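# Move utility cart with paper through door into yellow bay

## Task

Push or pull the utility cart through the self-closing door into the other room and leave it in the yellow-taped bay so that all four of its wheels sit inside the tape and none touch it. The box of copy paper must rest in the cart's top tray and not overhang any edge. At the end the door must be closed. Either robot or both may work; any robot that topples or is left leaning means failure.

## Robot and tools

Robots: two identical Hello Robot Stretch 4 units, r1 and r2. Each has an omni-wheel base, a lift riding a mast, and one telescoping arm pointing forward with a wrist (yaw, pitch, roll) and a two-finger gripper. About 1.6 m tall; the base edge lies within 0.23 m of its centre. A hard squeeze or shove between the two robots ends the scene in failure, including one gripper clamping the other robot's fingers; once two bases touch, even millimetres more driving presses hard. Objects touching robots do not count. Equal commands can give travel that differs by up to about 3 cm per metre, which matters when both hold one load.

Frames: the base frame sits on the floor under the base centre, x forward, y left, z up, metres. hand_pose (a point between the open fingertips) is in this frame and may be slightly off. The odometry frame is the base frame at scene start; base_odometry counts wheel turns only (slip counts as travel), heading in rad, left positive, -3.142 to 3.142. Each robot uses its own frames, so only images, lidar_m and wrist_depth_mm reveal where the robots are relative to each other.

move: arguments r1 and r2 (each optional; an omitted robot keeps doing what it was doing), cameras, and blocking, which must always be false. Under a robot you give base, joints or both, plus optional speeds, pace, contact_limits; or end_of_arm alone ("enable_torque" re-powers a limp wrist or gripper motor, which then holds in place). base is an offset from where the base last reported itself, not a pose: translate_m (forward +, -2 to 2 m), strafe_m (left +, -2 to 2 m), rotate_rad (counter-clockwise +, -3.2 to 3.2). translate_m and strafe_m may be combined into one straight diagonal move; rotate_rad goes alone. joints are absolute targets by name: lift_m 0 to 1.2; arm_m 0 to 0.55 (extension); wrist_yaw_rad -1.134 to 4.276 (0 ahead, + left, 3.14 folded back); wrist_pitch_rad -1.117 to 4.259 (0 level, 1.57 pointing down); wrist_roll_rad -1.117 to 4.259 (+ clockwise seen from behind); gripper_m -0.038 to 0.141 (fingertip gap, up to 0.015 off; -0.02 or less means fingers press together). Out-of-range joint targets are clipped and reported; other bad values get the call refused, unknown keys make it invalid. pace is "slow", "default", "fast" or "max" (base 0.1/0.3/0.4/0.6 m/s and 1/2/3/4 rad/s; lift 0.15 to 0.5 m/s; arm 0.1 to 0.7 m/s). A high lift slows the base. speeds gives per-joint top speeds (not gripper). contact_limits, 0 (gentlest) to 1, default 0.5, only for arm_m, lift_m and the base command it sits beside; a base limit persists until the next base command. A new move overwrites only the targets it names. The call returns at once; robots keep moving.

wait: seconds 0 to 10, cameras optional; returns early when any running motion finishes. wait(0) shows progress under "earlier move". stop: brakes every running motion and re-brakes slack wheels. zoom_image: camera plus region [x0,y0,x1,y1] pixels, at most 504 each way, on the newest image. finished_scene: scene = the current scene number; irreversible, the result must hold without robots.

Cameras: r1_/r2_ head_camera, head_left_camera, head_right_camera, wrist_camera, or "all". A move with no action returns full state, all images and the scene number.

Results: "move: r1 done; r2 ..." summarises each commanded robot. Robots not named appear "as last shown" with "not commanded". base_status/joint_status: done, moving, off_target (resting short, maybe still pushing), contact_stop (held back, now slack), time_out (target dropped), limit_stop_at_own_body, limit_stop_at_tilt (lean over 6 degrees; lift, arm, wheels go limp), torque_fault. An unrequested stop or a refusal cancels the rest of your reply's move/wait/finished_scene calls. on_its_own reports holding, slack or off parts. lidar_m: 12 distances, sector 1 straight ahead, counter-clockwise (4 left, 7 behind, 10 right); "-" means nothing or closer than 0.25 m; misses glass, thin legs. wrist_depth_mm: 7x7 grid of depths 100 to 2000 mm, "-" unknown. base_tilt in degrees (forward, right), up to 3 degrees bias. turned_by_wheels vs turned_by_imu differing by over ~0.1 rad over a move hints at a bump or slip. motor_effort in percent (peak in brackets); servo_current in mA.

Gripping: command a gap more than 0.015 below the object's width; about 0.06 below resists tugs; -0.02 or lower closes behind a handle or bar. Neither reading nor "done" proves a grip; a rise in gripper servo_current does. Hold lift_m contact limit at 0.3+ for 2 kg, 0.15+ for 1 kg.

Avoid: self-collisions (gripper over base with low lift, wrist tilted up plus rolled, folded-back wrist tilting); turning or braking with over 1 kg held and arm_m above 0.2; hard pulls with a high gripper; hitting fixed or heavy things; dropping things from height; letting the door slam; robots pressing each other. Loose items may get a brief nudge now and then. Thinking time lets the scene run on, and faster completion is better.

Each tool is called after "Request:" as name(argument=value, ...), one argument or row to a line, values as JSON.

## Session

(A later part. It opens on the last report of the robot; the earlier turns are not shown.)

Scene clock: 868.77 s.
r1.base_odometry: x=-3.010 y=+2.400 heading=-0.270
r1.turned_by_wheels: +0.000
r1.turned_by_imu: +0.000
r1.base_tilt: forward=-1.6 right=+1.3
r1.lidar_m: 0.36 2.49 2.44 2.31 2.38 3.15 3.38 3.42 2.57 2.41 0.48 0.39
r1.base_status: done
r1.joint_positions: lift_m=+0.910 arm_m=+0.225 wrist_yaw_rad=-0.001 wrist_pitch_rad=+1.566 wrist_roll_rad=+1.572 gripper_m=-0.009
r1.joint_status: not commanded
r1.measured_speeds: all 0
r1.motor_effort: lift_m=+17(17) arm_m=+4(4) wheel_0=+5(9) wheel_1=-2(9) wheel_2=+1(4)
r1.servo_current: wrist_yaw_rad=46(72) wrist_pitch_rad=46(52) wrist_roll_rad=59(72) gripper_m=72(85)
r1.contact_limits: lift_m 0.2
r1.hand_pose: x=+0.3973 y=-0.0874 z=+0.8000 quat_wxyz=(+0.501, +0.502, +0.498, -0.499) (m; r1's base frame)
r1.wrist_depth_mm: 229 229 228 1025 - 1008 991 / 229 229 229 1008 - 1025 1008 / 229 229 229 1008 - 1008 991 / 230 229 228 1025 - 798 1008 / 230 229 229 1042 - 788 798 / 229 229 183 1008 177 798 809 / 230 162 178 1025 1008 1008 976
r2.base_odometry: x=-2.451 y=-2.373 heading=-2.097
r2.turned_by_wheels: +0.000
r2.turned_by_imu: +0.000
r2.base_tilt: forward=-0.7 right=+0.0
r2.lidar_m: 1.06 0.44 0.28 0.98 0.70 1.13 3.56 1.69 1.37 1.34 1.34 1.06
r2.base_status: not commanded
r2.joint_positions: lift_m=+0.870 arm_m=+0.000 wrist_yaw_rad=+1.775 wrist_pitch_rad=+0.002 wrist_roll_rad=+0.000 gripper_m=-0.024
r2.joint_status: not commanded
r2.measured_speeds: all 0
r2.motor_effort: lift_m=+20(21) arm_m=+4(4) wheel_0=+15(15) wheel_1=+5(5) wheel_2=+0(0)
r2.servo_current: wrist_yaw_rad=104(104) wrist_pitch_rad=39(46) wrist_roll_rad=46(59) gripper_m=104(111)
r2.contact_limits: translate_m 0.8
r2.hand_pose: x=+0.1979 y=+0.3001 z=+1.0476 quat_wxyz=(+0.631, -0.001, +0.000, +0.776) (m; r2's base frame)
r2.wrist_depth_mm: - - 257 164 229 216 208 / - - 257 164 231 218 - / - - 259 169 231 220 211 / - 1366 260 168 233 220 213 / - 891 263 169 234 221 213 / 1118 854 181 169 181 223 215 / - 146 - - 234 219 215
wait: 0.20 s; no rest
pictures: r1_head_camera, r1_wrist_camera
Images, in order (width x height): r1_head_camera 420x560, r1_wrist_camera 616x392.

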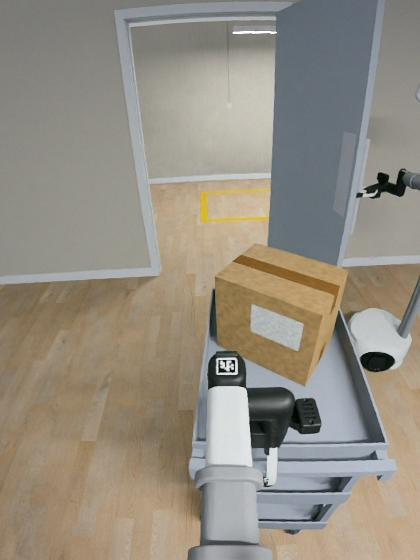

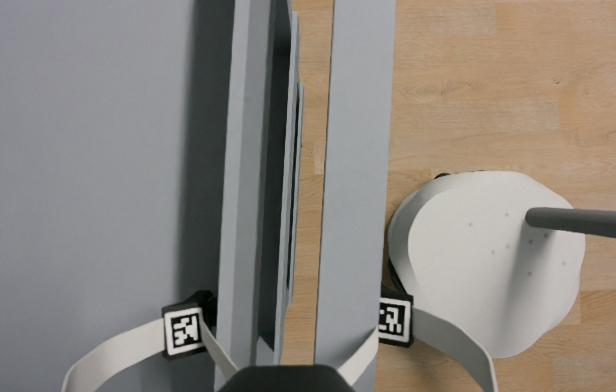

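Request:
move(
  blocking=false,
  r1={"base":{"rotate_rad":0.25},"pace":"slow"},
)

Request:
wait(
  seconds=1.5,
)

Request:
move(
  blocking=false,
  r1={"base":{"strafe_m":-0.26},"pace":"slow"},
)

Request:
wait(
  seconds=4,
)

Request:
move(
  blocking=false,
  r1={"base":{"translate_m":0.3},"pace":"slow"},
)

Request:
wait(
  seconds=5,
)

Request:
wait(
  seconds=0.2,
  cameras=["r1_wrist_camera","r1_head_camera"],
)

Scene clock: 880.33 s.
move: r1 moving
r1.base_odometry: x=-3.010 y=+2.400 heading=-0.145
r1.turned_by_wheels: +0.125
r1.turned_by_imu: +0.125
r1.base_tilt: forward=-1.6 right=+1.3
r1.lidar_m: 0.35 2.59 2.38 2.31 2.48 3.39 3.34 3.24 2.48 2.42 0.42 0.36
r1.base_status: rotate_rad moving
r1.joint_positions: lift_m=+0.910 arm_m=+0.225 wrist_yaw_rad=-0.001 wrist_pitch_rad=+1.566 wrist_roll_rad=+1.572 gripper_m=-0.009
r1.joint_status: not commanded
r1.measured_speeds: translate_m=+0.001 strafe_m=+0.001 rotate_rad=+0.494 lift_m=+0.000 arm_m=+0.000 wrist_yaw_rad=+0.000 wrist_pitch_rad=+0.000 wrist_roll_rad=+0.000
r1.motor_effort: lift_m=+17(17) arm_m=+4(4) wheel_0=-7(11) wheel_1=-7(9) wheel_2=-8(8)
r1.servo_current: wrist_yaw_rad=46(59) wrist_pitch_rad=52(52) wrist_roll_rad=33(59) gripper_m=72(78)
r1.contact_limits: lift_m 0.2
r1.hand_pose: x=+0.3973 y=-0.0874 z=+0.8000 quat_wxyz=(+0.501, +0.502, +0.498, -0.499) (m; r1's base frame)
r1.wrist_depth_mm: 229 229 229 477 - 1008 1008 / 229 229 229 1008 - 1025 1025 / 229 228 227 1025 - 1008 1042 / 229 229 228 1025 - 809 809 / 229 229 229 1008 - 809 798 / 229 229 181 1025 178 798 1008 / 229 171 207 1042 1025 1025 1025
r2: as last shown
r2.lidar_m: 1.06 0.47 0.29 0.96 0.77 1.17 3.55 1.70 1.36 1.36 1.33 1.07
r2.motor_effort: lift_m=+20(20) arm_m=+4(4) wheel_0=+14(15) wheel_1=+5(5) wheel_2=+0(0)
r2.servo_current: wrist_yaw_rad=98(98) wrist_pitch_rad=39(46) wrist_roll_rad=33(52) gripper_m=111(111)
r2.contact_limits: translate_m 0.8
r2.wrist_depth_mm: - - 256 164 228 216 208 / - - 258 165 230 218 - / - - 259 169 231 220 211 / - 1336 260 169 233 220 212 / - 891 264 170 235 222 213 / 1060 866 181 169 181 223 213 / - - - - 234 218 216
pictures: none

Scene clock: 881.13 s.
earlier move: r1 done
r1.base_odometry: x=-3.010 y=+2.400 heading=-0.022
r1.turned_by_wheels: +0.124
r1.turned_by_imu: +0.124
r1.base_tilt: forward=-1.6 right=+1.3
r1.lidar_m: 0.38 2.76 2.35 2.29 2.57 3.33 3.31 2.93 2.43 2.41 0.36 0.33
r1.base_status: done
r1.joint_positions: lift_m=+0.910 arm_m=+0.225 wrist_yaw_rad=-0.003 wrist_pitch_rad=+1.567 wrist_roll_rad=+1.574 gripper_m=-0.009
r1.joint_status: not commanded
r1.measured_speeds: all 0
r1.motor_effort: lift_m=+17(17) arm_m=+4(5) wheel_0=-6(11) wheel_1=-4(9) wheel_2=-6(8)
r1.servo_current: wrist_yaw_rad=59(65) wrist_pitch_rad=46(52) wrist_roll_rad=59(72) gripper_m=72(85)
r1.contact_limits: lift_m 0.2
r1.hand_pose: x=+0.3967 y=-0.0874 z=+0.8000 quat_wxyz=(+0.499, +0.503, +0.497, -0.501) (m; r1's base frame)
r1.wrist_depth_mm: 229 228 228 229 1025 - 1008 / 228 229 228 229 1008 - 1008 / 229 227 228 228 1008 1008 1008 / 229 229 227 1025 - 798 798 / 228 227 229 1025 - 788 788 / 227 228 178 1042 174 798 1008 / 228 228 227 1025 172 1025 1008
r2.base_odometry: x=-2.451 y=-2.373 heading=-2.097
r2.turned_by_wheels: +0.000
r2.turned_by_imu: +0.000
r2.base_tilt: forward=-0.7 right=+0.0
r2.lidar_m: 1.04 0.45 0.31 0.97 0.76 1.28 3.53 1.69 1.36 1.35 1.34 1.08
r2.base_status: not commanded
r2.joint_positions: lift_m=+0.870 arm_m=+0.000 wrist_yaw_rad=+1.775 wrist_pitch_rad=+0.002 wrist_roll_rad=+0.000 gripper_m=-0.024
r2.joint_status: not commanded
r2.measured_speeds: all 0
r2.motor_effort: lift_m=+20(20) arm_m=+4(4) wheel_0=+15(15) wheel_1=+5(5) wheel_2=+0(0)
r2.servo_current: wrist_yaw_rad=85(98) wrist_pitch_rad=33(46) wrist_roll_rad=52(52) gripper_m=104(111)
r2.contact_limits: translate_m 0.8
r2.hand_pose: x=+0.1979 y=+0.3001 z=+1.0476 quat_wxyz=(+0.631, -0.001, +0.000, +0.776) (m; r2's base frame)
r2.wrist_depth_mm: - - 255 164 227 216 208 / - - 257 165 229 218 - / - - 259 169 231 220 211 / - 1397 260 170 232 220 212 / - 931 263 169 234 221 213 / 1118 759 181 169 182 223 214 / 1430 146 - - 236 219 215
wait: 0.80 of 1.5 s (r1 has come to rest)
pictures: none

Scene clock: 881.63 s.
move: r1 moving
r1.base_odometry: x=-3.011 y=+2.386 heading=-0.022
r1.turned_by_wheels: -0.001
r1.turned_by_imu: -0.001
r1.base_tilt: forward=-1.6 right=+1.3
r1.lidar_m: 0.38 2.79 2.32 2.32 2.58 3.34 3.31 2.94 2.43 2.41 0.37 0.33
r1.base_status: strafe_m moving
r1.joint_positions: lift_m=+0.910 arm_m=+0.225 wrist_yaw_rad=-0.003 wrist_pitch_rad=+1.568 wrist_roll_rad=+1.575 gripper_m=-0.009
r1.joint_status: not commanded
r1.measured_speeds: translate_m=+0.001 strafe_m=-0.057 rotate_rad=-0.003 lift_m=+0.000 arm_m=+0.000 wrist_yaw_rad=+0.000 wrist_pitch_rad=+0.000 wrist_roll_rad=+0.000
r1.motor_effort: lift_m=+17(17) arm_m=+4(4) wheel_0=+7(7) wheel_1=-8(9) wheel_2=-3(6)
r1.servo_current: wrist_yaw_rad=39(59) wrist_pitch_rad=39(52) wrist_roll_rad=72(72) gripper_m=78(78)
r1.contact_limits: lift_m 0.2
r1.hand_pose: x=+0.3964 y=-0.0874 z=+0.8000 quat_wxyz=(+0.499, +0.502, +0.498, -0.501) (m; r1's base frame)
r1.wrist_depth_mm: 229 229 229 229 1025 - 1008 / 229 228 228 229 1025 - 1008 / 229 228 228 229 1025 1008 1025 / 229 229 228 1025 - 809 820 / 228 228 229 1025 - 798 809 / 229 228 179 1025 175 798 1008 / 229 229 229 1008 174 1008 1025
r2: as last shown
r2.lidar_m: 1.07 0.45 0.29 0.96 0.77 1.28 3.56 1.72 1.38 1.34 1.34 1.08
r2.servo_current: wrist_yaw_rad=111(111) wrist_pitch_rad=46(46) wrist_roll_rad=52(52) gripper_m=104(111)
r2.contact_limits: translate_m 0.8
r2.wrist_depth_mm: - - 256 164 229 217 209 / - - 257 165 230 218 - / - - 259 169 231 220 210 / - 1430 262 169 233 220 213 / - 917 960 169 235 222 213 / 1098 759 181 169 181 222 213 / 1430 - - - 235 218 216
pictures: none

Scene clock: 884.87 s.
earlier move: r1 done
r1.base_odometry: x=-3.016 y=+2.140 heading=-0.022
r1.turned_by_wheels: +0.000
r1.turned_by_imu: -0.001
r1.base_tilt: forward=-1.6 right=+1.3
r1.lidar_m: 0.37 2.69 2.57 2.57 2.86 3.38 3.36 2.63 2.17 2.17 0.48 0.39
r1.base_status: done
r1.joint_positions: lift_m=+0.910 arm_m=+0.225 wrist_yaw_rad=-0.002 wrist_pitch_rad=+1.567 wrist_roll_rad=+1.572 gripper_m=-0.009
r1.joint_status: not commanded
r1.measured_speeds: all 0
r1.motor_effort: lift_m=+17(17) arm_m=+4(4) wheel_0=+3(8) wheel_1=-3(11) wheel_2=+0(6)
r1.servo_current: wrist_yaw_rad=26(65) wrist_pitch_rad=52(52) wrist_roll_rad=52(72) gripper_m=72(85)
r1.contact_limits: lift_m 0.2
r1.hand_pose: x=+0.3967 y=-0.0874 z=+0.8000 quat_wxyz=(+0.500, +0.502, +0.498, -0.500) (m; r1's base frame)
r1.wrist_depth_mm: 229 229 229 1008 - 1025 1008 / 229 229 229 1008 - 1008 1025 / 230 229 227 1008 - 1008 1025 / 229 229 229 1008 - 809 1008 / 229 229 229 1025 - 798 798 / 230 230 187 991 177 798 798 / 229 162 178 991 1025 1025 1008
r2.base_odometry: x=-2.451 y=-2.373 heading=-2.097
r2.turned_by_wheels: +0.000
r2.turned_by_imu: +0.000
r2.base_tilt: forward=-0.7 right=+0.1
r2.lidar_m: 1.05 0.47 0.29 0.74 0.65 0.91 3.54 1.72 1.36 1.34 1.32 1.09
r2.base_status: not commanded
r2.joint_positions: lift_m=+0.870 arm_m=+0.000 wrist_yaw_rad=+1.775 wrist_pitch_rad=+0.002 wrist_roll_rad=+0.000 gripper_m=-0.024
r2.joint_status: not commanded
r2.measured_speeds: all 0
r2.motor_effort: lift_m=+20(21) arm_m=+4(5) wheel_0=+15(15) wheel_1=+4(5) wheel_2=+0(0)
r2.servo_current: wrist_yaw_rad=98(111) wrist_pitch_rad=39(46) wrist_roll_rad=52(72) gripper_m=104(117)
r2.contact_limits: translate_m 0.8
r2.hand_pose: x=+0.1979 y=+0.3001 z=+1.0476 quat_wxyz=(+0.631, -0.001, +0.000, +0.776) (m; r2's base frame)
r2.wrist_depth_mm: - - 257 164 228 216 208 / - - 257 164 229 218 - / - - 260 168 231 220 211 / 1205 - 260 169 232 221 212 / 1078 788 878 169 234 221 213 / - 778 181 170 181 223 213 / - 145 263 - 235 219 214
wait: 3.23 of 4 s (r1 has come to rest)
pictures: none

Scene clock: 885.37 s.
move: r1 moving
r1.base_odometry: x=-3.004 y=+2.140 heading=-0.021
r1.turned_by_wheels: +0.000
r1.turned_by_imu: +0.000
r1.base_tilt: forward=-1.6 right=+1.3
r1.lidar_m: 0.32 2.69 2.57 2.55 2.87 3.40 3.37 2.65 2.20 2.16 0.46 0.38
r1.base_status: translate_m moving
r1.joint_positions: lift_m=+0.910 arm_m=+0.225 wrist_yaw_rad=-0.002 wrist_pitch_rad=+1.568 wrist_roll_rad=+1.572 gripper_m=-0.009
r1.joint_status: not commanded
r1.measured_speeds: translate_m=+0.048 strafe_m=+0.000 rotate_rad=+0.001 lift_m=+0.000 arm_m=+0.000 wrist_yaw_rad=+0.000 wrist_pitch_rad=+0.004 wrist_roll_rad=+0.000
r1.motor_effort: lift_m=+17(17) arm_m=+4(4) wheel_0=+6(7) wheel_1=+4(4) wheel_2=-7(8)
r1.servo_current: wrist_yaw_rad=33(72) wrist_pitch_rad=33(52) wrist_roll_rad=59(65) gripper_m=78(78)
r1.contact_limits: lift_m 0.2
r1.hand_pose: x=+0.3965 y=-0.0874 z=+0.8000 quat_wxyz=(+0.500, +0.501, +0.499, -0.500) (m; r1's base frame)
r1.wrist_depth_mm: 228 228 229 1025 - 1025 1008 / 228 227 228 1008 - 1025 1025 / 227 228 228 1042 - 1025 1025 / 227 227 227 1008 - 809 809 / 228 228 229 1008 - 798 809 / 227 228 185 1025 176 809 1042 / 229 161 184 1008 174 1008 1025
r2: as last shown
r2.base_tilt: forward=-0.7 right=+0.0
r2.lidar_m: 1.03 0.48 0.28 0.74 0.66 0.90 3.54 1.70 1.34 1.33 1.35 1.06
r2.motor_effort: lift_m=+20(20) arm_m=+4(4) wheel_0=+14(15) wheel_1=+5(5) wheel_2=+0(0)
r2.servo_current: wrist_yaw_rad=85(98) wrist_pitch_rad=33(46) wrist_roll_rad=39(52) gripper_m=104(111)
r2.contact_limits: translate_m 0.8
r2.wrist_depth_mm: - - 256 164 229 216 209 / - - 258 165 229 218 - / - - 259 169 232 219 211 / 1160 - 262 169 233 220 213 / 1078 788 866 169 233 221 214 / - 778 182 169 181 222 214 / - 145 263 - 235 220 215
pictures: none

Scene clock: 889.17 s.
earlier move: r1 done
r1.base_odometry: x=-2.716 y=+2.134 heading=-0.022
r1.turned_by_wheels: -0.001
r1.turned_by_imu: -0.002
r1.base_tilt: forward=-1.6 right=+1.3
r1.lidar_m: 0.35 2.37 2.51 2.50 2.80 3.67 3.67 2.70 2.25 2.23 0.41 0.35
r1.base_status: done
r1.joint_positions: lift_m=+0.910 arm_m=+0.225 wrist_yaw_rad=-0.002 wrist_pitch_rad=+1.572 wrist_roll_rad=+1.572 gripper_m=-0.009
r1.joint_status: not commanded
r1.measured_speeds: all 0
r1.motor_effort: lift_m=+17(17) arm_m=+4(4) wheel_0=+1(9) wheel_1=+2(7) wheel_2=-7(11)
r1.servo_current: wrist_yaw_rad=46(72) wrist_pitch_rad=46(52) wrist_roll_rad=46(72) gripper_m=78(85)
r1.contact_limits: lift_m 0.2
r1.hand_pose: x=+0.3953 y=-0.0874 z=+0.8000 quat_wxyz=(+0.499, +0.500, +0.500, -0.501) (m; r1's base frame)
r1.wrist_depth_mm: 229 229 231 230 1025 1008 1025 / 230 230 229 1025 - 1025 1008 / 230 230 229 1008 - 1008 1008 / 229 229 229 1025 - 820 809 / 229 229 229 1008 - 809 809 / 229 229 181 1025 176 809 1025 / 229 165 230 1042 172 1008 1008
r2.base_odometry: x=-2.451 y=-2.373 heading=-2.097
r2.turned_by_wheels: +0.000
r2.turned_by_imu: +0.001
r2.base_tilt: forward=-0.7 right=+0.0
r2.lidar_m: 1.06 0.47 0.29 0.51 0.58 1.16 3.55 1.71 1.36 1.34 1.32 1.09
r2.base_status: not commanded
r2.joint_positions: lift_m=+0.870 arm_m=+0.000 wrist_yaw_rad=+1.775 wrist_pitch_rad=+0.002 wrist_roll_rad=+0.000 gripper_m=-0.024
r2.joint_status: not commanded
r2.measured_speeds: all 0
r2.motor_effort: lift_m=+20(21) arm_m=+4(4) wheel_0=+14(15) wheel_1=+5(5) wheel_2=+0(1)
r2.servo_current: wrist_yaw_rad=98(104) wrist_pitch_rad=39(46) wrist_roll_rad=39(65) gripper_m=111(111)
r2.contact_limits: translate_m 0.8
r2.hand_pose: x=+0.1979 y=+0.3001 z=+1.0476 quat_wxyz=(+0.631, -0.001, +0.000, +0.776) (m; r2's base frame)
r2.wrist_depth_mm: - - 256 164 228 216 208 / - - 258 165 230 219 - / - - 259 169 231 220 211 / - 1078 260 169 232 220 212 / - 1025 627 169 234 222 213 / 798 621 183 170 181 222 213 / 1160 559 504 - 236 219 214
wait: 3.80 of 5 s (r1 has come to rest)
pictures: none

Scene clock: 889.37 s.
r1.base_odometry: x=-2.716 y=+2.134 heading=-0.022
r1.turned_by_wheels: +0.000
r1.turned_by_imu: +0.000
r1.base_tilt: forward=-1.6 right=+1.2
r1.lidar_m: 0.35 2.37 2.52 2.49 2.82 3.67 3.67 2.74 2.23 2.21 0.39 0.37
r1.base_status: done
r1.joint_positions: lift_m=+0.910 arm_m=+0.225 wrist_yaw_rad=-0.002 wrist_pitch_rad=+1.572 wrist_roll_rad=+1.572 gripper_m=-0.009
r1.joint_status: not commanded
r1.measured_speeds: all 0
r1.motor_effort: lift_m=+17(17) arm_m=+4(4) wheel_0=+1(9) wheel_1=+1(7) wheel_2=-7(11)
r1.servo_current: wrist_yaw_rad=39(72) wrist_pitch_rad=39(52) wrist_roll_rad=46(72) gripper_m=72(85)
r1.contact_limits: lift_m 0.2
r1.hand_pose: x=+0.3953 y=-0.0874 z=+0.8000 quat_wxyz=(+0.499, +0.500, +0.500, -0.501) (m; r1's base frame)
r1.wrist_depth_mm: 229 229 230 230 1008 1025 1042 / 229 230 229 1025 - 1025 1025 / 229 229 231 991 - 1008 1042 / 229 230 229 1025 - 809 798 / 229 229 229 1025 - 809 820 / 229 229 181 1008 176 809 1025 / 229 165 230 1008 172 1025 1042
r2.base_odometry: x=-2.451 y=-2.373 heading=-2.097
r2.turned_by_wheels: +0.000
r2.turned_by_imu: +0.000
r2.base_tilt: forward=-0.7 right=+0.1
r2.lidar_m: 1.05 0.47 0.27 0.49 0.59 1.18 3.57 1.68 1.37 1.34 1.35 1.09
r2.base_status: not commanded
r2.joint_positions: lift_m=+0.870 arm_m=+0.000 wrist_yaw_rad=+1.775 wrist_pitch_rad=+0.002 wrist_roll_rad=+0.000 gripper_m=-0.024
r2.joint_status: not commanded
r2.measured_speeds: all 0
r2.motor_effort: lift_m=+20(21) arm_m=+4(4) wheel_0=+14(15) wheel_1=+4(5) wheel_2=+0(1)
r2.servo_current: wrist_yaw_rad=104(104) wrist_pitch_rad=39(46) wrist_roll_rad=46(65) gripper_m=98(111)
r2.contact_limits: translate_m 0.8
r2.hand_pose: x=+0.1979 y=+0.3001 z=+1.0476 quat_wxyz=(+0.631, -0.001, +0.000, +0.776) (m; r2's base frame)
r2.wrist_depth_mm: - - 257 164 228 216 208 / - - 258 165 229 218 - / - - 259 169 231 219 211 / - 1078 260 169 233 220 212 / - 1008 634 169 235 222 213 / 809 615 182 169 181 223 214 / 1138 559 504 - 235 218 215
wait: 0.20 s; no rest
pictures: r1_head_camera, r1_wrist_camera
Images, in order (width x height): r1_head_camera 420x560, r1_wrist_camera 616x392.

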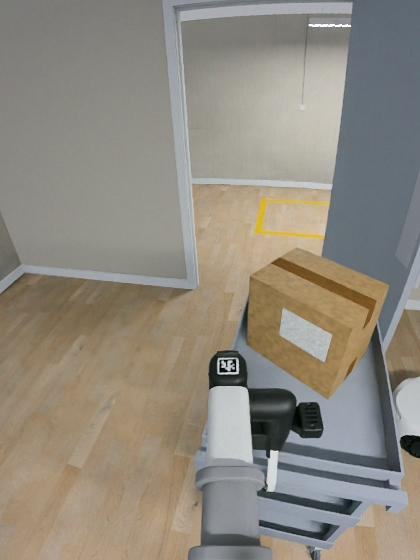

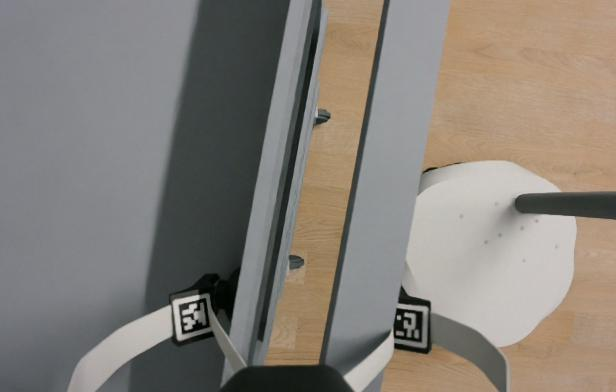

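Request:
move(
  blocking=false,
  r1={"base":{"translate_m":-0.36,"strafe_m":0.08},"pace":"slow"},
)

Request:
wait(
  seconds=6,
)

Request:
move(
  blocking=false,
  r1={"joints":{"gripper_m":0.14}},
)

Request:
wait(
  seconds=2,
)

Request:
wait(
  seconds=0.3,
  cameras=["r1_wrist_camera","r1_head_camera"],
)

Scene clock: 904.87 s.
move: r1 moving
r1.base_odometry: x=-2.728 y=+2.137 heading=-0.023
r1.turned_by_wheels: -0.001
r1.turned_by_imu: -0.001
r1.base_tilt: forward=-1.5 right=+1.3
r1.lidar_m: 0.35 2.39 2.51 2.50 2.81 3.66 3.66 2.69 2.23 2.22 0.39 0.36
r1.base_status: translate_m moving; strafe_m moving
r1.joint_positions: lift_m=+0.910 arm_m=+0.225 wrist_yaw_rad=-0.002 wrist_pitch_rad=+1.565 wrist_roll_rad=+1.572 gripper_m=-0.009
r1.joint_status: not commanded
r1.measured_speeds: translate_m=-0.049 strafe_m=+0.011 rotate_rad=-0.002 lift_m=+0.000 arm_m=+0.000 wrist_yaw_rad=+0.000 wrist_pitch_rad=-0.023 wrist_roll_rad=+0.000
r1.motor_effort: lift_m=+17(17) arm_m=+3(4) wheel_0=-11(12) wheel_1=-5(7) wheel_2=+2(6)
r1.servo_current: wrist_yaw_rad=52(59) wrist_pitch_rad=46(46) wrist_roll_rad=13(65) gripper_m=85(85)
r1.contact_limits: lift_m 0.2
r1.hand_pose: x=+0.3973 y=-0.0874 z=+0.8000 quat_wxyz=(+0.501, +0.502, +0.498, -0.499) (m; r1's base frame)
r1.wrist_depth_mm: 232 231 229 229 - 1008 1025 / 230 230 229 484 - 1025 1025 / 230 229 230 1008 - 1042 1025 / 230 229 229 1025 - 809 798 / 231 229 230 1042 - 788 809 / 231 229 181 1025 178 798 809 / 230 172 222 1008 1008 1008 991
r2: as last shown
r2.lidar_m: 1.05 0.46 0.29 0.51 0.56 1.17 3.53 1.70 1.36 1.33 1.35 1.09
r2.motor_effort: lift_m=+20(21) arm_m=+4(4) wheel_0=+14(15) wheel_1=+5(5) wheel_2=+0(0)
r2.servo_current: wrist_yaw_rad=85(98) wrist_pitch_rad=39(46) wrist_roll_rad=46(52) gripper_m=104(111)
r2.contact_limits: translate_m 0.8
r2.wrist_depth_mm: - - 256 164 228 216 208 / - - 257 164 229 218 - / - - 258 169 231 220 211 / - 1098 262 169 232 220 212 / - 1025 627 169 234 221 213 / 809 615 182 169 182 222 215 / 1138 554 508 - 234 219 215
pictures: none

Scene clock: 909.30 s.
earlier move: r1 done
r1.base_odometry: x=-3.074 y=+2.222 heading=-0.022
r1.turned_by_wheels: +0.001
r1.turned_by_imu: +0.001
r1.base_tilt: forward=-1.6 right=+1.3
r1.lidar_m: 0.35 2.77 2.51 2.48 2.78 3.31 3.29 2.71 2.25 2.24 0.47 0.39
r1.base_status: done
r1.joint_positions: lift_m=+0.910 arm_m=+0.225 wrist_yaw_rad=-0.002 wrist_pitch_rad=+1.564 wrist_roll_rad=+1.571 gripper_m=-0.009
r1.joint_status: not commanded
r1.measured_speeds: all 0
r1.motor_effort: lift_m=+17(17) arm_m=-3(4) wheel_0=-3(14) wheel_1=-3(8) wheel_2=+4(7)
r1.servo_current: wrist_yaw_rad=46(72) wrist_pitch_rad=52(59) wrist_roll_rad=52(72) gripper_m=72(85)
r1.contact_limits: lift_m 0.2
r1.hand_pose: x=+0.3978 y=-0.0874 z=+0.8000 quat_wxyz=(+0.501, +0.502, +0.498, -0.499) (m; r1's base frame)
r1.wrist_depth_mm: 229 229 229 1008 - 1008 1008 / 229 229 229 - - 1008 991 / 230 229 228 809 - 1008 1025 / 230 230 229 798 854 798 1008 / 229 229 229 820 809 809 798 / 231 229 183 1008 177 798 809 / 230 163 180 488 1008 1008 991
r2.base_odometry: x=-2.451 y=-2.373 heading=-2.097
r2.turned_by_wheels: +0.000
r2.turned_by_imu: +0.001
r2.base_tilt: forward=-0.7 right=+0.0
r2.lidar_m: 1.05 0.46 0.29 0.96 0.78 1.03 3.57 1.70 1.37 1.34 1.34 1.06
r2.base_status: not commanded
r2.joint_positions: lift_m=+0.870 arm_m=+0.000 wrist_yaw_rad=+1.775 wrist_pitch_rad=+0.002 wrist_roll_rad=+0.000 gripper_m=-0.024
r2.joint_status: not commanded
r2.measured_speeds: all 0
r2.motor_effort: lift_m=+20(21) arm_m=+4(4) wheel_0=+15(15) wheel_1=+5(5) wheel_2=+0(0)
r2.servo_current: wrist_yaw_rad=85(98) wrist_pitch_rad=39(46) wrist_roll_rad=33(65) gripper_m=98(111)
r2.contact_limits: translate_m 0.8
r2.hand_pose: x=+0.1979 y=+0.3001 z=+1.0476 quat_wxyz=(+0.631, -0.001, +0.000, +0.776) (m; r2's base frame)
r2.wrist_depth_mm: - - 256 164 228 217 208 / - - 259 165 230 218 - / - - 258 169 232 219 211 / 1281 - 260 169 233 221 211 / 1229 904 976 169 235 221 214 / - 891 180 169 181 223 214 / - 146 - - 236 219 215
wait: 4.43 of 6 s (r1 has come to rest)
pictures: none

Scene clock: 909.80 s.
move: r1 moving
r1.base_odometry: x=-3.074 y=+2.222 heading=-0.022
r1.turned_by_wheels: +0.000
r1.turned_by_imu: +0.000
r1.base_tilt: forward=-1.6 right=+1.3
r1.lidar_m: 0.35 2.78 2.52 2.50 2.74 3.29 3.30 2.72 2.24 2.22 0.50 0.39
r1.base_status: not commanded
r1.joint_positions: lift_m=+0.910 arm_m=+0.225 wrist_yaw_rad=-0.002 wrist_pitch_rad=+1.564 wrist_roll_rad=+1.571 gripper_m=+0.012
r1.joint_status: gripper_m moving
r1.measured_speeds: all 0
r1.motor_effort: lift_m=+17(17) arm_m=-4(4) wheel_0=-2(3) wheel_1=-3(3) wheel_2=+4(4)
r1.servo_current: wrist_yaw_rad=52(52) wrist_pitch_rad=46(52) wrist_roll_rad=46(59) gripper_m=65(72)
r1.contact_limits: lift_m 0.2
r1.hand_pose: x=+0.3978 y=-0.0874 z=+0.8000 quat_wxyz=(+0.501, +0.502, +0.498, -0.499) (m; r1's base frame)
r1.wrist_depth_mm: 233 232 230 1025 991 1008 991 / 232 232 231 798 1008 1025 1008 / 233 232 231 798 1008 1025 1025 / 233 232 231 809 854 809 1008 / 233 232 231 809 798 798 798 / 232 232 189 1008 181 809 809 / 233 168 181 480 1008 1008 1025
r2: as last shown
r2.turned_by_imu: +0.000
r2.base_tilt: forward=-0.7 right=+0.1
r2.lidar_m: 1.06 0.46 0.28 0.96 0.76 1.01 3.54 1.71 1.37 1.34 1.33 1.08
r2.servo_current: wrist_yaw_rad=91(98) wrist_pitch_rad=39(46) wrist_roll_rad=39(59) gripper_m=104(111)
r2.contact_limits: translate_m 0.8
r2.wrist_depth_mm: - - 256 164 227 216 208 / - - 258 165 230 218 - / - - 259 169 232 220 211 / 1281 - 260 169 232 220 212 / 1205 904 976 169 235 222 213 / - 891 180 169 181 222 214 / - 146 - - 235 219 215
pictures: none

Scene clock: 911.67 s.
earlier move: r1 done
r1.base_odometry: x=-3.074 y=+2.222 heading=-0.022
r1.turned_by_wheels: +0.000
r1.turned_by_imu: +0.000
r1.base_tilt: forward=-1.6 right=+1.3
r1.lidar_m: 0.32 2.78 2.51 2.50 2.76 3.31 3.31 2.71 2.25 2.22 0.48 0.39
r1.base_status: not commanded
r1.joint_positions: lift_m=+0.910 arm_m=+0.225 wrist_yaw_rad=-0.002 wrist_pitch_rad=+1.568 wrist_roll_rad=+1.571 gripper_m=+0.140
r1.joint_status: all done
r1.measured_speeds: all 0
r1.motor_effort: lift_m=+14(17) arm_m=-4(4) wheel_0=-1(3) wheel_1=-3(3) wheel_2=+4(4)
r1.servo_current: wrist_yaw_rad=59(72) wrist_pitch_rad=46(59) wrist_roll_rad=52(65) gripper_m=39(104)
r1.contact_limits: lift_m 0.2
r1.hand_pose: x=+0.3966 y=-0.0874 z=+0.8002 quat_wxyz=(+0.500, +0.501, +0.499, -0.500) (m; r1's base frame)
r1.wrist_depth_mm: 233 233 232 - 1008 1025 1025 / 233 233 210 - 1025 1008 1008 / 232 234 232 - 1025 991 1025 / 234 233 234 - 831 809 1025 / 232 232 200 - 798 798 798 / 232 233 189 559 189 809 831 / 233 178 163 140 1025 809 1025
r2.base_odometry: x=-2.451 y=-2.373 heading=-2.097
r2.turned_by_wheels: +0.000
r2.turned_by_imu: +0.000
r2.base_tilt: forward=-0.7 right=+0.0
r2.lidar_m: 1.05 0.47 0.26 0.96 0.77 1.04 3.55 1.70 1.38 1.34 1.35 1.05
r2.base_status: not commanded
r2.joint_positions: lift_m=+0.870 arm_m=+0.000 wrist_yaw_rad=+1.775 wrist_pitch_rad=+0.002 wrist_roll_rad=+0.000 gripper_m=-0.024
r2.joint_status: not commanded
r2.measured_speeds: all 0
r2.motor_effort: lift_m=+20(21) arm_m=+4(4) wheel_0=+14(15) wheel_1=+5(5) wheel_2=+0(0)
r2.servo_current: wrist_yaw_rad=78(98) wrist_pitch_rad=39(46) wrist_roll_rad=39(59) gripper_m=98(111)
r2.contact_limits: translate_m 0.8
r2.hand_pose: x=+0.1979 y=+0.3001 z=+1.0476 quat_wxyz=(+0.631, -0.001, +0.000, +0.776) (m; r2's base frame)
r2.wrist_depth_mm: - - 256 164 228 217 208 / - - 258 165 230 217 - / - - 259 168 232 220 211 / 1281 - 260 169 234 220 212 / 1205 891 991 169 235 221 213 / - 878 181 170 181 223 214 / - 146 - - 235 219 215
wait: 1.87 of 2 s (r1 has come to rest)
pictures: none

Scene clock: 911.97 s.
r1.base_odometry: x=-3.074 y=+2.222 heading=-0.022
r1.turned_by_wheels: +0.000
r1.turned_by_imu: +0.000
r1.base_tilt: forward=-1.6 right=+1.2
r1.lidar_m: 0.34 2.77 2.52 2.50 2.76 3.29 3.31 2.72 2.24 2.24 0.52 0.40
r1.base_status: not commanded
r1.joint_positions: lift_m=+0.910 arm_m=+0.225 wrist_yaw_rad=-0.002 wrist_pitch_rad=+1.568 wrist_roll_rad=+1.571 gripper_m=+0.140
r1.joint_status: all done
r1.measured_speeds: all 0
r1.motor_effort: lift_m=+14(17) arm_m=-4(4) wheel_0=-1(3) wheel_1=-3(3) wheel_2=+4(4)
r1.servo_current: wrist_yaw_rad=39(72) wrist_pitch_rad=46(59) wrist_roll_rad=26(65) gripper_m=39(104)
r1.contact_limits: lift_m 0.2
r1.hand_pose: x=+0.3966 y=-0.0874 z=+0.8002 quat_wxyz=(+0.500, +0.501, +0.499, -0.500) (m; r1's base frame)
r1.wrist_depth_mm: 232 234 234 - 1025 1008 1025 / 232 233 209 - 1025 1025 1025 / 233 232 233 - 1008 1025 1025 / 233 233 233 - 820 820 1025 / 233 233 200 - 798 809 809 / 233 232 189 549 189 820 820 / 233 179 163 140 1008 820 1025
r2.base_odometry: x=-2.451 y=-2.373 heading=-2.097
r2.turned_by_wheels: +0.000
r2.turned_by_imu: +0.000
r2.base_tilt: forward=-0.7 right=+0.0
r2.lidar_m: 1.04 0.44 0.29 0.94 0.75 1.07 3.54 1.69 1.37 1.34 1.34 1.07
r2.base_status: not commanded
r2.joint_positions: lift_m=+0.870 arm_m=+0.000 wrist_yaw_rad=+1.775 wrist_pitch_rad=+0.002 wrist_roll_rad=+0.000 gripper_m=-0.024
r2.joint_status: not commanded
r2.measured_speeds: all 0
r2.motor_effort: lift_m=+20(21) arm_m=+4(4) wheel_0=+14(15) wheel_1=+5(5) wheel_2=+0(0)
r2.servo_current: wrist_yaw_rad=78(98) wrist_pitch_rad=39(46) wrist_roll_rad=39(59) gripper_m=104(111)
r2.contact_limits: translate_m 0.8
r2.hand_pose: x=+0.1979 y=+0.3001 z=+1.0476 quat_wxyz=(+0.631, -0.001, +0.000, +0.776) (m; r2's base frame)
r2.wrist_depth_mm: - - 257 164 229 216 208 / - - 257 165 230 218 - / - - 259 169 231 220 211 / 1281 - 262 169 234 221 212 / 1229 917 976 170 234 223 213 / - 891 181 169 181 222 214 / - 146 - - 235 218 215
wait: 0.30 s; at rest by 0.27 s
pictures: r1_head_camera, r1_wrist_camera
Images, in order (width x height): r1_head_camera 420x560, r1_wrist_camera 616x392.

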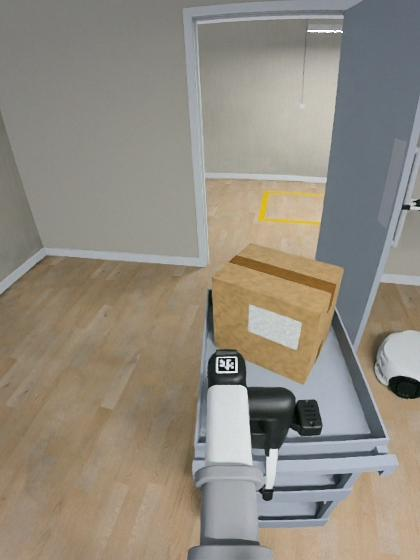

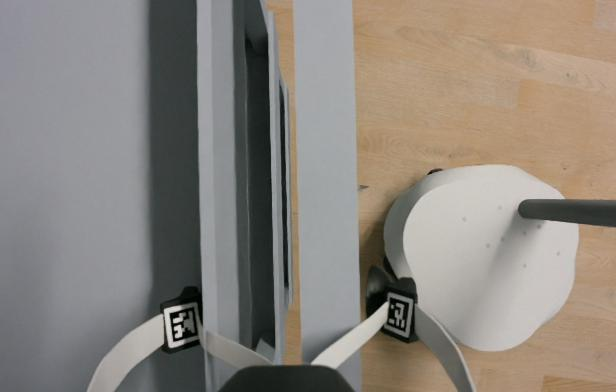

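Request:
move(
  blocking=false,
  r1={"base":{"strafe_m":-0.03},"pace":"slow"},
)

Request:
wait(
  seconds=1.5,
)

Request:
move(
  blocking=false,
  r1={"joints":{"gripper_m":-0.01}},
)

Request:
wait(
  seconds=3,
)

Request:
move(
  blocking=false,
  r1={"base":{"translate_m":0.4},"pace":"slow"},
)

Request:
wait(
  seconds=6,
)

Request:
wait(
  seconds=0.2,
  cameras=["r1_wrist_camera","r1_head_camera"],
)

Scene clock: 921.17 s.
move: r1 moving
r1.base_odometry: x=-3.075 y=+2.208 heading=-0.021
r1.turned_by_wheels: +0.001
r1.turned_by_imu: +0.000
r1.base_tilt: forward=-1.6 right=+1.2
r1.lidar_m: 0.36 2.77 2.53 2.51 2.77 3.31 3.32 2.71 2.24 2.22 0.54 0.39
r1.base_status: strafe_m moving
r1.joint_positions: lift_m=+0.910 arm_m=+0.225 wrist_yaw_rad=-0.002 wrist_pitch_rad=+1.568 wrist_roll_rad=+1.571 gripper_m=+0.140
r1.joint_status: not commanded
r1.measured_speeds: translate_m=+0.000 strafe_m=-0.056 rotate_rad=+0.001 lift_m=+0.000 arm_m=+0.000 wrist_yaw_rad=+0.000 wrist_pitch_rad=+0.000 wrist_roll_rad=-0.001
r1.motor_effort: lift_m=+14(15) arm_m=-4(4) wheel_0=+11(12) wheel_1=-7(8) wheel_2=+3(4)
r1.servo_current: wrist_yaw_rad=46(65) wrist_pitch_rad=39(46) wrist_roll_rad=39(59) gripper_m=52(52)
r1.contact_limits: lift_m 0.2
r1.hand_pose: x=+0.3966 y=-0.0874 z=+0.8002 quat_wxyz=(+0.500, +0.501, +0.499, -0.500) (m; r1's base frame)
r1.wrist_depth_mm: 231 232 231 - 1025 1025 1025 / 232 232 209 - 1042 1025 1008 / 231 231 231 - 1025 1025 1025 / 232 232 232 - 820 809 809 / 233 232 201 - 820 809 798 / 233 233 187 554 185 809 1025 / 232 180 162 140 1025 1025 1025
r2: as last shown
r2.lidar_m: 1.03 0.44 0.28 0.96 0.77 1.04 3.55 1.70 1.36 1.35 1.35 1.07
r2.motor_effort: lift_m=+20(20) arm_m=+4(4) wheel_0=+14(15) wheel_1=+5(5) wheel_2=+0(0)
r2.servo_current: wrist_yaw_rad=91(98) wrist_pitch_rad=46(46) wrist_roll_rad=46(52) gripper_m=104(111)
r2.contact_limits: translate_m 0.8
r2.wrist_depth_mm: - - 255 164 229 216 209 / - - 257 164 230 217 - / - - 260 169 231 220 211 / 1281 - 260 169 232 221 211 / 1182 904 976 169 235 221 214 / - 878 181 170 181 223 214 / - 146 - - 236 219 216
pictures: none

Scene clock: 921.97 s.
earlier move: r1 done
r1.base_odometry: x=-3.075 y=+2.192 heading=-0.021
r1.turned_by_wheels: +0.000
r1.turned_by_imu: +0.000
r1.base_tilt: forward=-1.6 right=+1.3
r1.lidar_m: 0.34 2.78 2.54 2.52 2.81 3.30 3.31 2.64 2.21 2.19 1.49 0.39
r1.base_status: done
r1.joint_positions: lift_m=+0.910 arm_m=+0.225 wrist_yaw_rad=-0.002 wrist_pitch_rad=+1.568 wrist_roll_rad=+1.571 gripper_m=+0.140
r1.joint_status: not commanded
r1.measured_speeds: all 0
r1.motor_effort: lift_m=+14(15) arm_m=-4(4) wheel_0=+10(13) wheel_1=-2(8) wheel_2=+2(4)
r1.servo_current: wrist_yaw_rad=52(72) wrist_pitch_rad=39(52) wrist_roll_rad=46(59) gripper_m=46(52)
r1.contact_limits: lift_m 0.2
r1.hand_pose: x=+0.3966 y=-0.0874 z=+0.8002 quat_wxyz=(+0.500, +0.501, +0.499, -0.500) (m; r1's base frame)
r1.wrist_depth_mm: 232 232 232 1025 1008 1042 1008 / 233 232 196 - 1008 1042 1042 / 232 233 196 - 1008 1008 1025 / 233 232 233 - 842 798 991 / 232 232 230 - 809 798 809 / 233 232 190 549 186 820 820 / 233 180 163 140 1042 809 1008
r2.base_odometry: x=-2.451 y=-2.373 heading=-2.097
r2.turned_by_wheels: +0.000
r2.turned_by_imu: +0.000
r2.base_tilt: forward=-0.7 right=+0.0
r2.lidar_m: 1.06 0.47 0.30 0.92 0.77 1.00 3.57 1.70 1.35 1.34 1.35 1.06
r2.base_status: not commanded
r2.joint_positions: lift_m=+0.870 arm_m=+0.000 wrist_yaw_rad=+1.775 wrist_pitch_rad=+0.002 wrist_roll_rad=+0.000 gripper_m=-0.024
r2.joint_status: not commanded
r2.measured_speeds: all 0
r2.motor_effort: lift_m=+20(20) arm_m=+4(4) wheel_0=+14(15) wheel_1=+5(5) wheel_2=+0(0)
r2.servo_current: wrist_yaw_rad=85(98) wrist_pitch_rad=46(46) wrist_roll_rad=39(52) gripper_m=104(111)
r2.contact_limits: translate_m 0.8
r2.hand_pose: x=+0.1979 y=+0.3001 z=+1.0476 quat_wxyz=(+0.631, -0.001, +0.000, +0.776) (m; r2's base frame)
r2.wrist_depth_mm: - - 256 164 229 216 208 / - - 258 165 230 218 - / - - 259 169 232 220 211 / 1255 - 260 169 233 220 211 / - 891 960 169 235 222 213 / - 854 181 170 181 222 215 / - 146 - - 235 219 214
wait: 0.80 of 1.5 s (r1 has come to rest)
pictures: none

Scene clock: 922.47 s.
move: r1 moving
r1.base_odometry: x=-3.075 y=+2.192 heading=-0.021
r1.turned_by_wheels: +0.000
r1.turned_by_imu: +0.000
r1.base_tilt: forward=-1.6 right=+1.2
r1.lidar_m: 0.35 2.78 2.53 2.54 2.82 3.32 3.29 2.69 2.23 2.19 1.49 0.39
r1.base_status: not commanded
r1.joint_positions: lift_m=+0.910 arm_m=+0.225 wrist_yaw_rad=-0.002 wrist_pitch_rad=+1.568 wrist_roll_rad=+1.571 gripper_m=+0.129
r1.joint_status: gripper_m moving
r1.measured_speeds: all 0
r1.motor_effort: lift_m=+14(14) arm_m=-4(4) wheel_0=+10(10) wheel_1=-2(2) wheel_2=+2(2)
r1.servo_current: wrist_yaw_rad=52(65) wrist_pitch_rad=46(46) wrist_roll_rad=46(59) gripper_m=91(91)
r1.contact_limits: lift_m 0.2
r1.hand_pose: x=+0.3966 y=-0.0874 z=+0.8002 quat_wxyz=(+0.500, +0.501, +0.499, -0.500) (m; r1's base frame)
r1.wrist_depth_mm: 233 231 232 1025 1008 1008 1025 / 233 231 196 - 1025 991 1008 / 232 232 196 - 1025 1008 1008 / 232 233 231 - 831 809 1008 / 232 232 230 - 798 809 798 / 233 233 190 554 186 820 820 / 233 181 163 139 1025 820 1008
r2: as last shown
r2.lidar_m: 1.06 0.46 0.30 0.91 0.77 1.02 3.56 1.70 1.35 1.35 1.32 1.06
r2.motor_effort: lift_m=+20(20) arm_m=+4(4) wheel_0=+15(15) wheel_1=+5(5) wheel_2=+0(0)
r2.servo_current: wrist_yaw_rad=91(104) wrist_pitch_rad=39(46) wrist_roll_rad=59(59) gripper_m=104(111)
r2.contact_limits: translate_m 0.8
r2.wrist_depth_mm: - - 255 164 228 216 209 / - - 258 165 229 218 - / - - 259 169 231 220 211 / 1255 - 260 169 232 221 212 / - 891 976 169 234 221 213 / - 842 181 170 182 221 214 / - 146 - - 235 219 215
pictures: none

Scene clock: 924.33 s.
earlier move: r1 done
r1.base_odometry: x=-3.075 y=+2.192 heading=-0.021
r1.turned_by_wheels: +0.000
r1.turned_by_imu: +0.000
r1.base_tilt: forward=-1.6 right=+1.3
r1.lidar_m: 0.35 2.77 2.54 2.53 2.84 3.32 3.29 2.67 2.20 2.21 1.48 0.38
r1.base_status: not commanded
r1.joint_positions: lift_m=+0.910 arm_m=+0.225 wrist_yaw_rad=-0.002 wrist_pitch_rad=+1.565 wrist_roll_rad=+1.571 gripper_m=-0.009
r1.joint_status: all done
r1.measured_speeds: all 0
r1.motor_effort: lift_m=+15(15) arm_m=-4(4) wheel_0=+7(10) wheel_1=-2(2) wheel_2=+2(2)
r1.servo_current: wrist_yaw_rad=52(72) wrist_pitch_rad=46(52) wrist_roll_rad=52(65) gripper_m=91(189)
r1.contact_limits: lift_m 0.2
r1.hand_pose: x=+0.3974 y=-0.0874 z=+0.8002 quat_wxyz=(+0.501, +0.502, +0.498, -0.499) (m; r1's base frame)
r1.wrist_depth_mm: 227 225 226 1025 1008 1008 1008 / 227 227 210 1008 1008 1008 1008 / 228 228 208 1008 1025 1008 991 / 229 228 206 1042 854 809 1008 / 229 229 227 831 798 809 778 / 229 228 183 809 178 820 809 / 229 162 195 480 1008 798 1008
r2.base_odometry: x=-2.451 y=-2.373 heading=-2.097
r2.turned_by_wheels: +0.000
r2.turned_by_imu: +0.000
r2.base_tilt: forward=-0.7 right=+0.0
r2.lidar_m: 1.05 0.45 0.31 0.97 0.76 1.00 3.54 1.70 1.37 1.34 1.34 1.07
r2.base_status: not commanded
r2.joint_positions: lift_m=+0.870 arm_m=+0.000 wrist_yaw_rad=+1.775 wrist_pitch_rad=+0.002 wrist_roll_rad=+0.000 gripper_m=-0.024
r2.joint_status: not commanded
r2.measured_speeds: all 0
r2.motor_effort: lift_m=+20(21) arm_m=+4(4) wheel_0=+14(15) wheel_1=+4(5) wheel_2=+0(1)
r2.servo_current: wrist_yaw_rad=85(104) wrist_pitch_rad=46(46) wrist_roll_rad=39(59) gripper_m=98(111)
r2.contact_limits: translate_m 0.8
r2.hand_pose: x=+0.1979 y=+0.3001 z=+1.0476 quat_wxyz=(+0.631, -0.001, +0.000, +0.776) (m; r2's base frame)
r2.wrist_depth_mm: - - 255 164 229 217 208 / - - 258 165 230 219 - / - - 259 169 231 219 211 / - - 260 170 234 220 213 / 1182 904 976 169 235 222 213 / - 866 181 169 182 222 213 / - 146 - - 236 219 216
wait: 1.87 of 3 s (r1 has come to rest)
pictures: none

Scene clock: 924.83 s.
move: r1 moving
r1.base_odometry: x=-3.063 y=+2.192 heading=-0.021
r1.turned_by_wheels: +0.001
r1.turned_by_imu: +0.001
r1.base_tilt: forward=-1.6 right=+1.3
r1.lidar_m: 0.34 2.74 2.53 2.51 2.82 3.33 3.30 2.68 2.20 2.19 0.52 0.37
r1.base_status: translate_m moving
r1.joint_positions: lift_m=+0.910 arm_m=+0.225 wrist_yaw_rad=-0.002 wrist_pitch_rad=+1.568 wrist_roll_rad=+1.570 gripper_m=-0.009
r1.joint_status: not commanded
r1.measured_speeds: translate_m=+0.049 strafe_m=+0.000 rotate_rad=+0.002 lift_m=+0.000 arm_m=+0.000 wrist_yaw_rad=+0.000 wrist_pitch_rad=+0.008 wrist_roll_rad=+0.000
r1.motor_effort: lift_m=+15(15) arm_m=-2(4) wheel_0=+10(10) wheel_1=+5(5) wheel_2=-7(7)
r1.servo_current: wrist_yaw_rad=52(59) wrist_pitch_rad=39(59) wrist_roll_rad=59(72) gripper_m=78(91)
r1.contact_limits: lift_m 0.2
r1.hand_pose: x=+0.3966 y=-0.0874 z=+0.8002 quat_wxyz=(+0.500, +0.501, +0.499, -0.500) (m; r1's base frame)
r1.wrist_depth_mm: 227 227 228 991 1008 1042 1025 / 227 228 224 1008 1008 1025 1042 / 227 227 214 1008 1025 1008 1008 / 228 228 206 1008 798 809 809 / 228 228 228 842 809 809 788 / 228 228 181 798 177 809 1008 / 228 160 179 504 174 991 1025
r2: as last shown
r2.base_tilt: forward=-0.7 right=+0.1
r2.lidar_m: 1.05 0.47 0.28 0.95 0.76 1.03 3.55 1.69 1.35 1.32 1.35 1.06
r2.motor_effort: lift_m=+20(20) arm_m=+4(4) wheel_0=+15(15) wheel_1=+5(5) wheel_2=+0(0)
r2.servo_current: wrist_yaw_rad=85(98) wrist_pitch_rad=46(46) wrist_roll_rad=46(59) gripper_m=111(111)
r2.contact_limits: translate_m 0.8
r2.wrist_depth_mm: - - 256 164 229 217 208 / - - 257 165 229 218 - / - - 259 169 231 220 211 / 1255 - 260 169 233 220 212 / 1160 904 976 169 235 221 213 / - 878 181 169 181 223 214 / - 146 - - 235 218 215
pictures: none

Scene clock: 929.60 s.
earlier move: r1 done
r1.base_odometry: x=-2.675 y=+2.184 heading=-0.021
r1.turned_by_wheels: +0.000
r1.turned_by_imu: -0.001
r1.base_tilt: forward=-1.6 right=+1.2
r1.lidar_m: 0.31 2.34 2.47 2.45 2.76 3.68 3.70 2.80 2.29 2.28 1.18 0.40
r1.base_status: done
r1.joint_positions: lift_m=+0.910 arm_m=+0.225 wrist_yaw_rad=+0.000 wrist_pitch_rad=+1.571 wrist_roll_rad=+1.568 gripper_m=-0.009
r1.joint_status: not commanded
r1.measured_speeds: all 0
r1.motor_effort: lift_m=+15(15) arm_m=+4(4) wheel_0=+4(11) wheel_1=+3(8) wheel_2=-3(9)
r1.servo_current: wrist_yaw_rad=39(65) wrist_pitch_rad=33(59) wrist_roll_rad=72(72) gripper_m=78(91)
r1.contact_limits: lift_m 0.2
r1.hand_pose: x=+0.3960 y=-0.0874 z=+0.8002 quat_wxyz=(+0.501, +0.499, +0.501, -0.499) (m; r1's base frame)
r1.wrist_depth_mm: 228 228 243 - 1025 1025 1008 / 229 229 196 - 1008 1042 1008 / 227 229 187 - 1025 1025 1025 / 229 229 190 - 866 798 1008 / 229 228 222 - 798 809 798 / 229 228 182 488 177 809 809 / 228 160 182 469 172 1008 1042
r2.base_odometry: x=-2.451 y=-2.373 heading=-2.097
r2.turned_by_wheels: +0.000
r2.turned_by_imu: +0.001
r2.base_tilt: forward=-0.7 right=+0.0
r2.lidar_m: 1.06 0.45 0.28 0.81 0.78 1.25 3.58 1.69 1.36 1.34 1.30 1.07
r2.base_status: not commanded
r2.joint_positions: lift_m=+0.870 arm_m=+0.000 wrist_yaw_rad=+1.775 wrist_pitch_rad=+0.002 wrist_roll_rad=+0.000 gripper_m=-0.024
r2.joint_status: not commanded
r2.measured_speeds: all 0
r2.motor_effort: lift_m=+20(21) arm_m=+4(5) wheel_0=+15(15) wheel_1=+5(5) wheel_2=+0(0)
r2.servo_current: wrist_yaw_rad=98(104) wrist_pitch_rad=39(46) wrist_roll_rad=39(59) gripper_m=104(117)
r2.contact_limits: translate_m 0.8
r2.hand_pose: x=+0.1979 y=+0.3001 z=+1.0476 quat_wxyz=(+0.631, -0.001, +0.000, +0.776) (m; r2's base frame)
r2.wrist_depth_mm: - - 257 164 229 216 208 / - - 258 165 229 219 - / - - 259 169 231 220 211 / - - 262 169 232 220 211 / - - 263 169 235 222 213 / - 788 181 170 181 221 214 / - - 265 - 235 219 215
wait: 4.77 of 6 s (r1 has come to rest)
pictures: none

Scene clock: 929.80 s.
r1.base_odometry: x=-2.675 y=+2.184 heading=-0.021
r1.turned_by_wheels: +0.000
r1.turned_by_imu: +0.000
r1.base_tilt: forward=-1.6 right=+1.3
r1.lidar_m: 0.31 2.33 2.47 2.46 2.76 3.73 3.70 2.77 2.29 2.28 1.16 0.41
r1.base_status: done
r1.joint_positions: lift_m=+0.910 arm_m=+0.225 wrist_yaw_rad=+0.000 wrist_pitch_rad=+1.571 wrist_roll_rad=+1.568 gripper_m=-0.009
r1.joint_status: not commanded
r1.measured_speeds: all 0
r1.motor_effort: lift_m=+15(15) arm_m=+4(4) wheel_0=+4(11) wheel_1=+3(8) wheel_2=-3(9)
r1.servo_current: wrist_yaw_rad=39(65) wrist_pitch_rad=39(59) wrist_roll_rad=46(72) gripper_m=78(91)
r1.contact_limits: lift_m 0.2
r1.hand_pose: x=+0.3960 y=-0.0874 z=+0.8002 quat_wxyz=(+0.501, +0.499, +0.501, -0.499) (m; r1's base frame)
r1.wrist_depth_mm: 229 228 242 - 1025 1008 1042 / 229 229 197 - 1008 1008 1008 / 229 229 187 - 1008 1008 1025 / 229 229 190 - 866 798 1025 / 229 228 222 - 820 798 809 / 229 229 182 488 177 798 809 / 229 160 182 466 172 1025 1025
r2.base_odometry: x=-2.451 y=-2.373 heading=-2.097
r2.turned_by_wheels: +0.000
r2.turned_by_imu: +0.000
r2.base_tilt: forward=-0.7 right=+0.0
r2.lidar_m: 1.06 0.46 0.29 0.79 0.80 1.26 3.53 1.71 1.37 1.35 1.32 1.07
r2.base_status: not commanded
r2.joint_positions: lift_m=+0.870 arm_m=+0.000 wrist_yaw_rad=+1.775 wrist_pitch_rad=+0.002 wrist_roll_rad=+0.000 gripper_m=-0.024
r2.joint_status: not commanded
r2.measured_speeds: all 0
r2.motor_effort: lift_m=+20(21) arm_m=+4(5) wheel_0=+14(15) wheel_1=+4(5) wheel_2=+0(0)
r2.servo_current: wrist_yaw_rad=98(104) wrist_pitch_rad=39(46) wrist_roll_rad=59(59) gripper_m=104(117)
r2.contact_limits: translate_m 0.8
r2.hand_pose: x=+0.1979 y=+0.3001 z=+1.0476 quat_wxyz=(+0.631, -0.001, +0.000, +0.776) (m; r2's base frame)
r2.wrist_depth_mm: - - 255 164 229 217 208 / - - 258 165 230 217 - / - - 259 169 231 220 211 / - - 260 169 233 220 212 / - - 263 169 235 222 213 / - 809 181 170 181 223 214 / - - 265 - 235 219 214
wait: 0.20 s; no rest
pictures: r1_head_camera, r1_wrist_camera
Images, in order (width x height): r1_head_camera 420x560, r1_wrist_camera 616x392.

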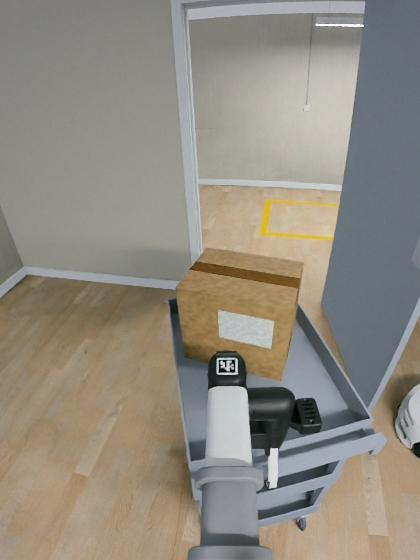

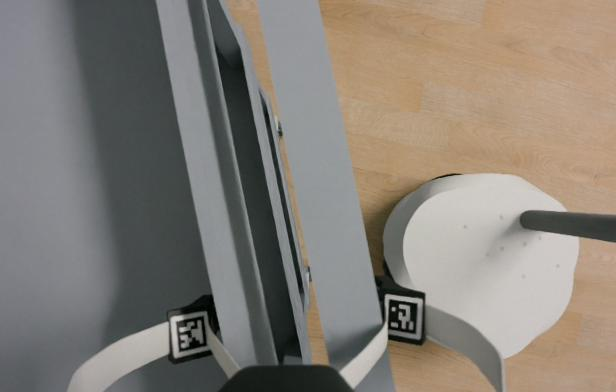

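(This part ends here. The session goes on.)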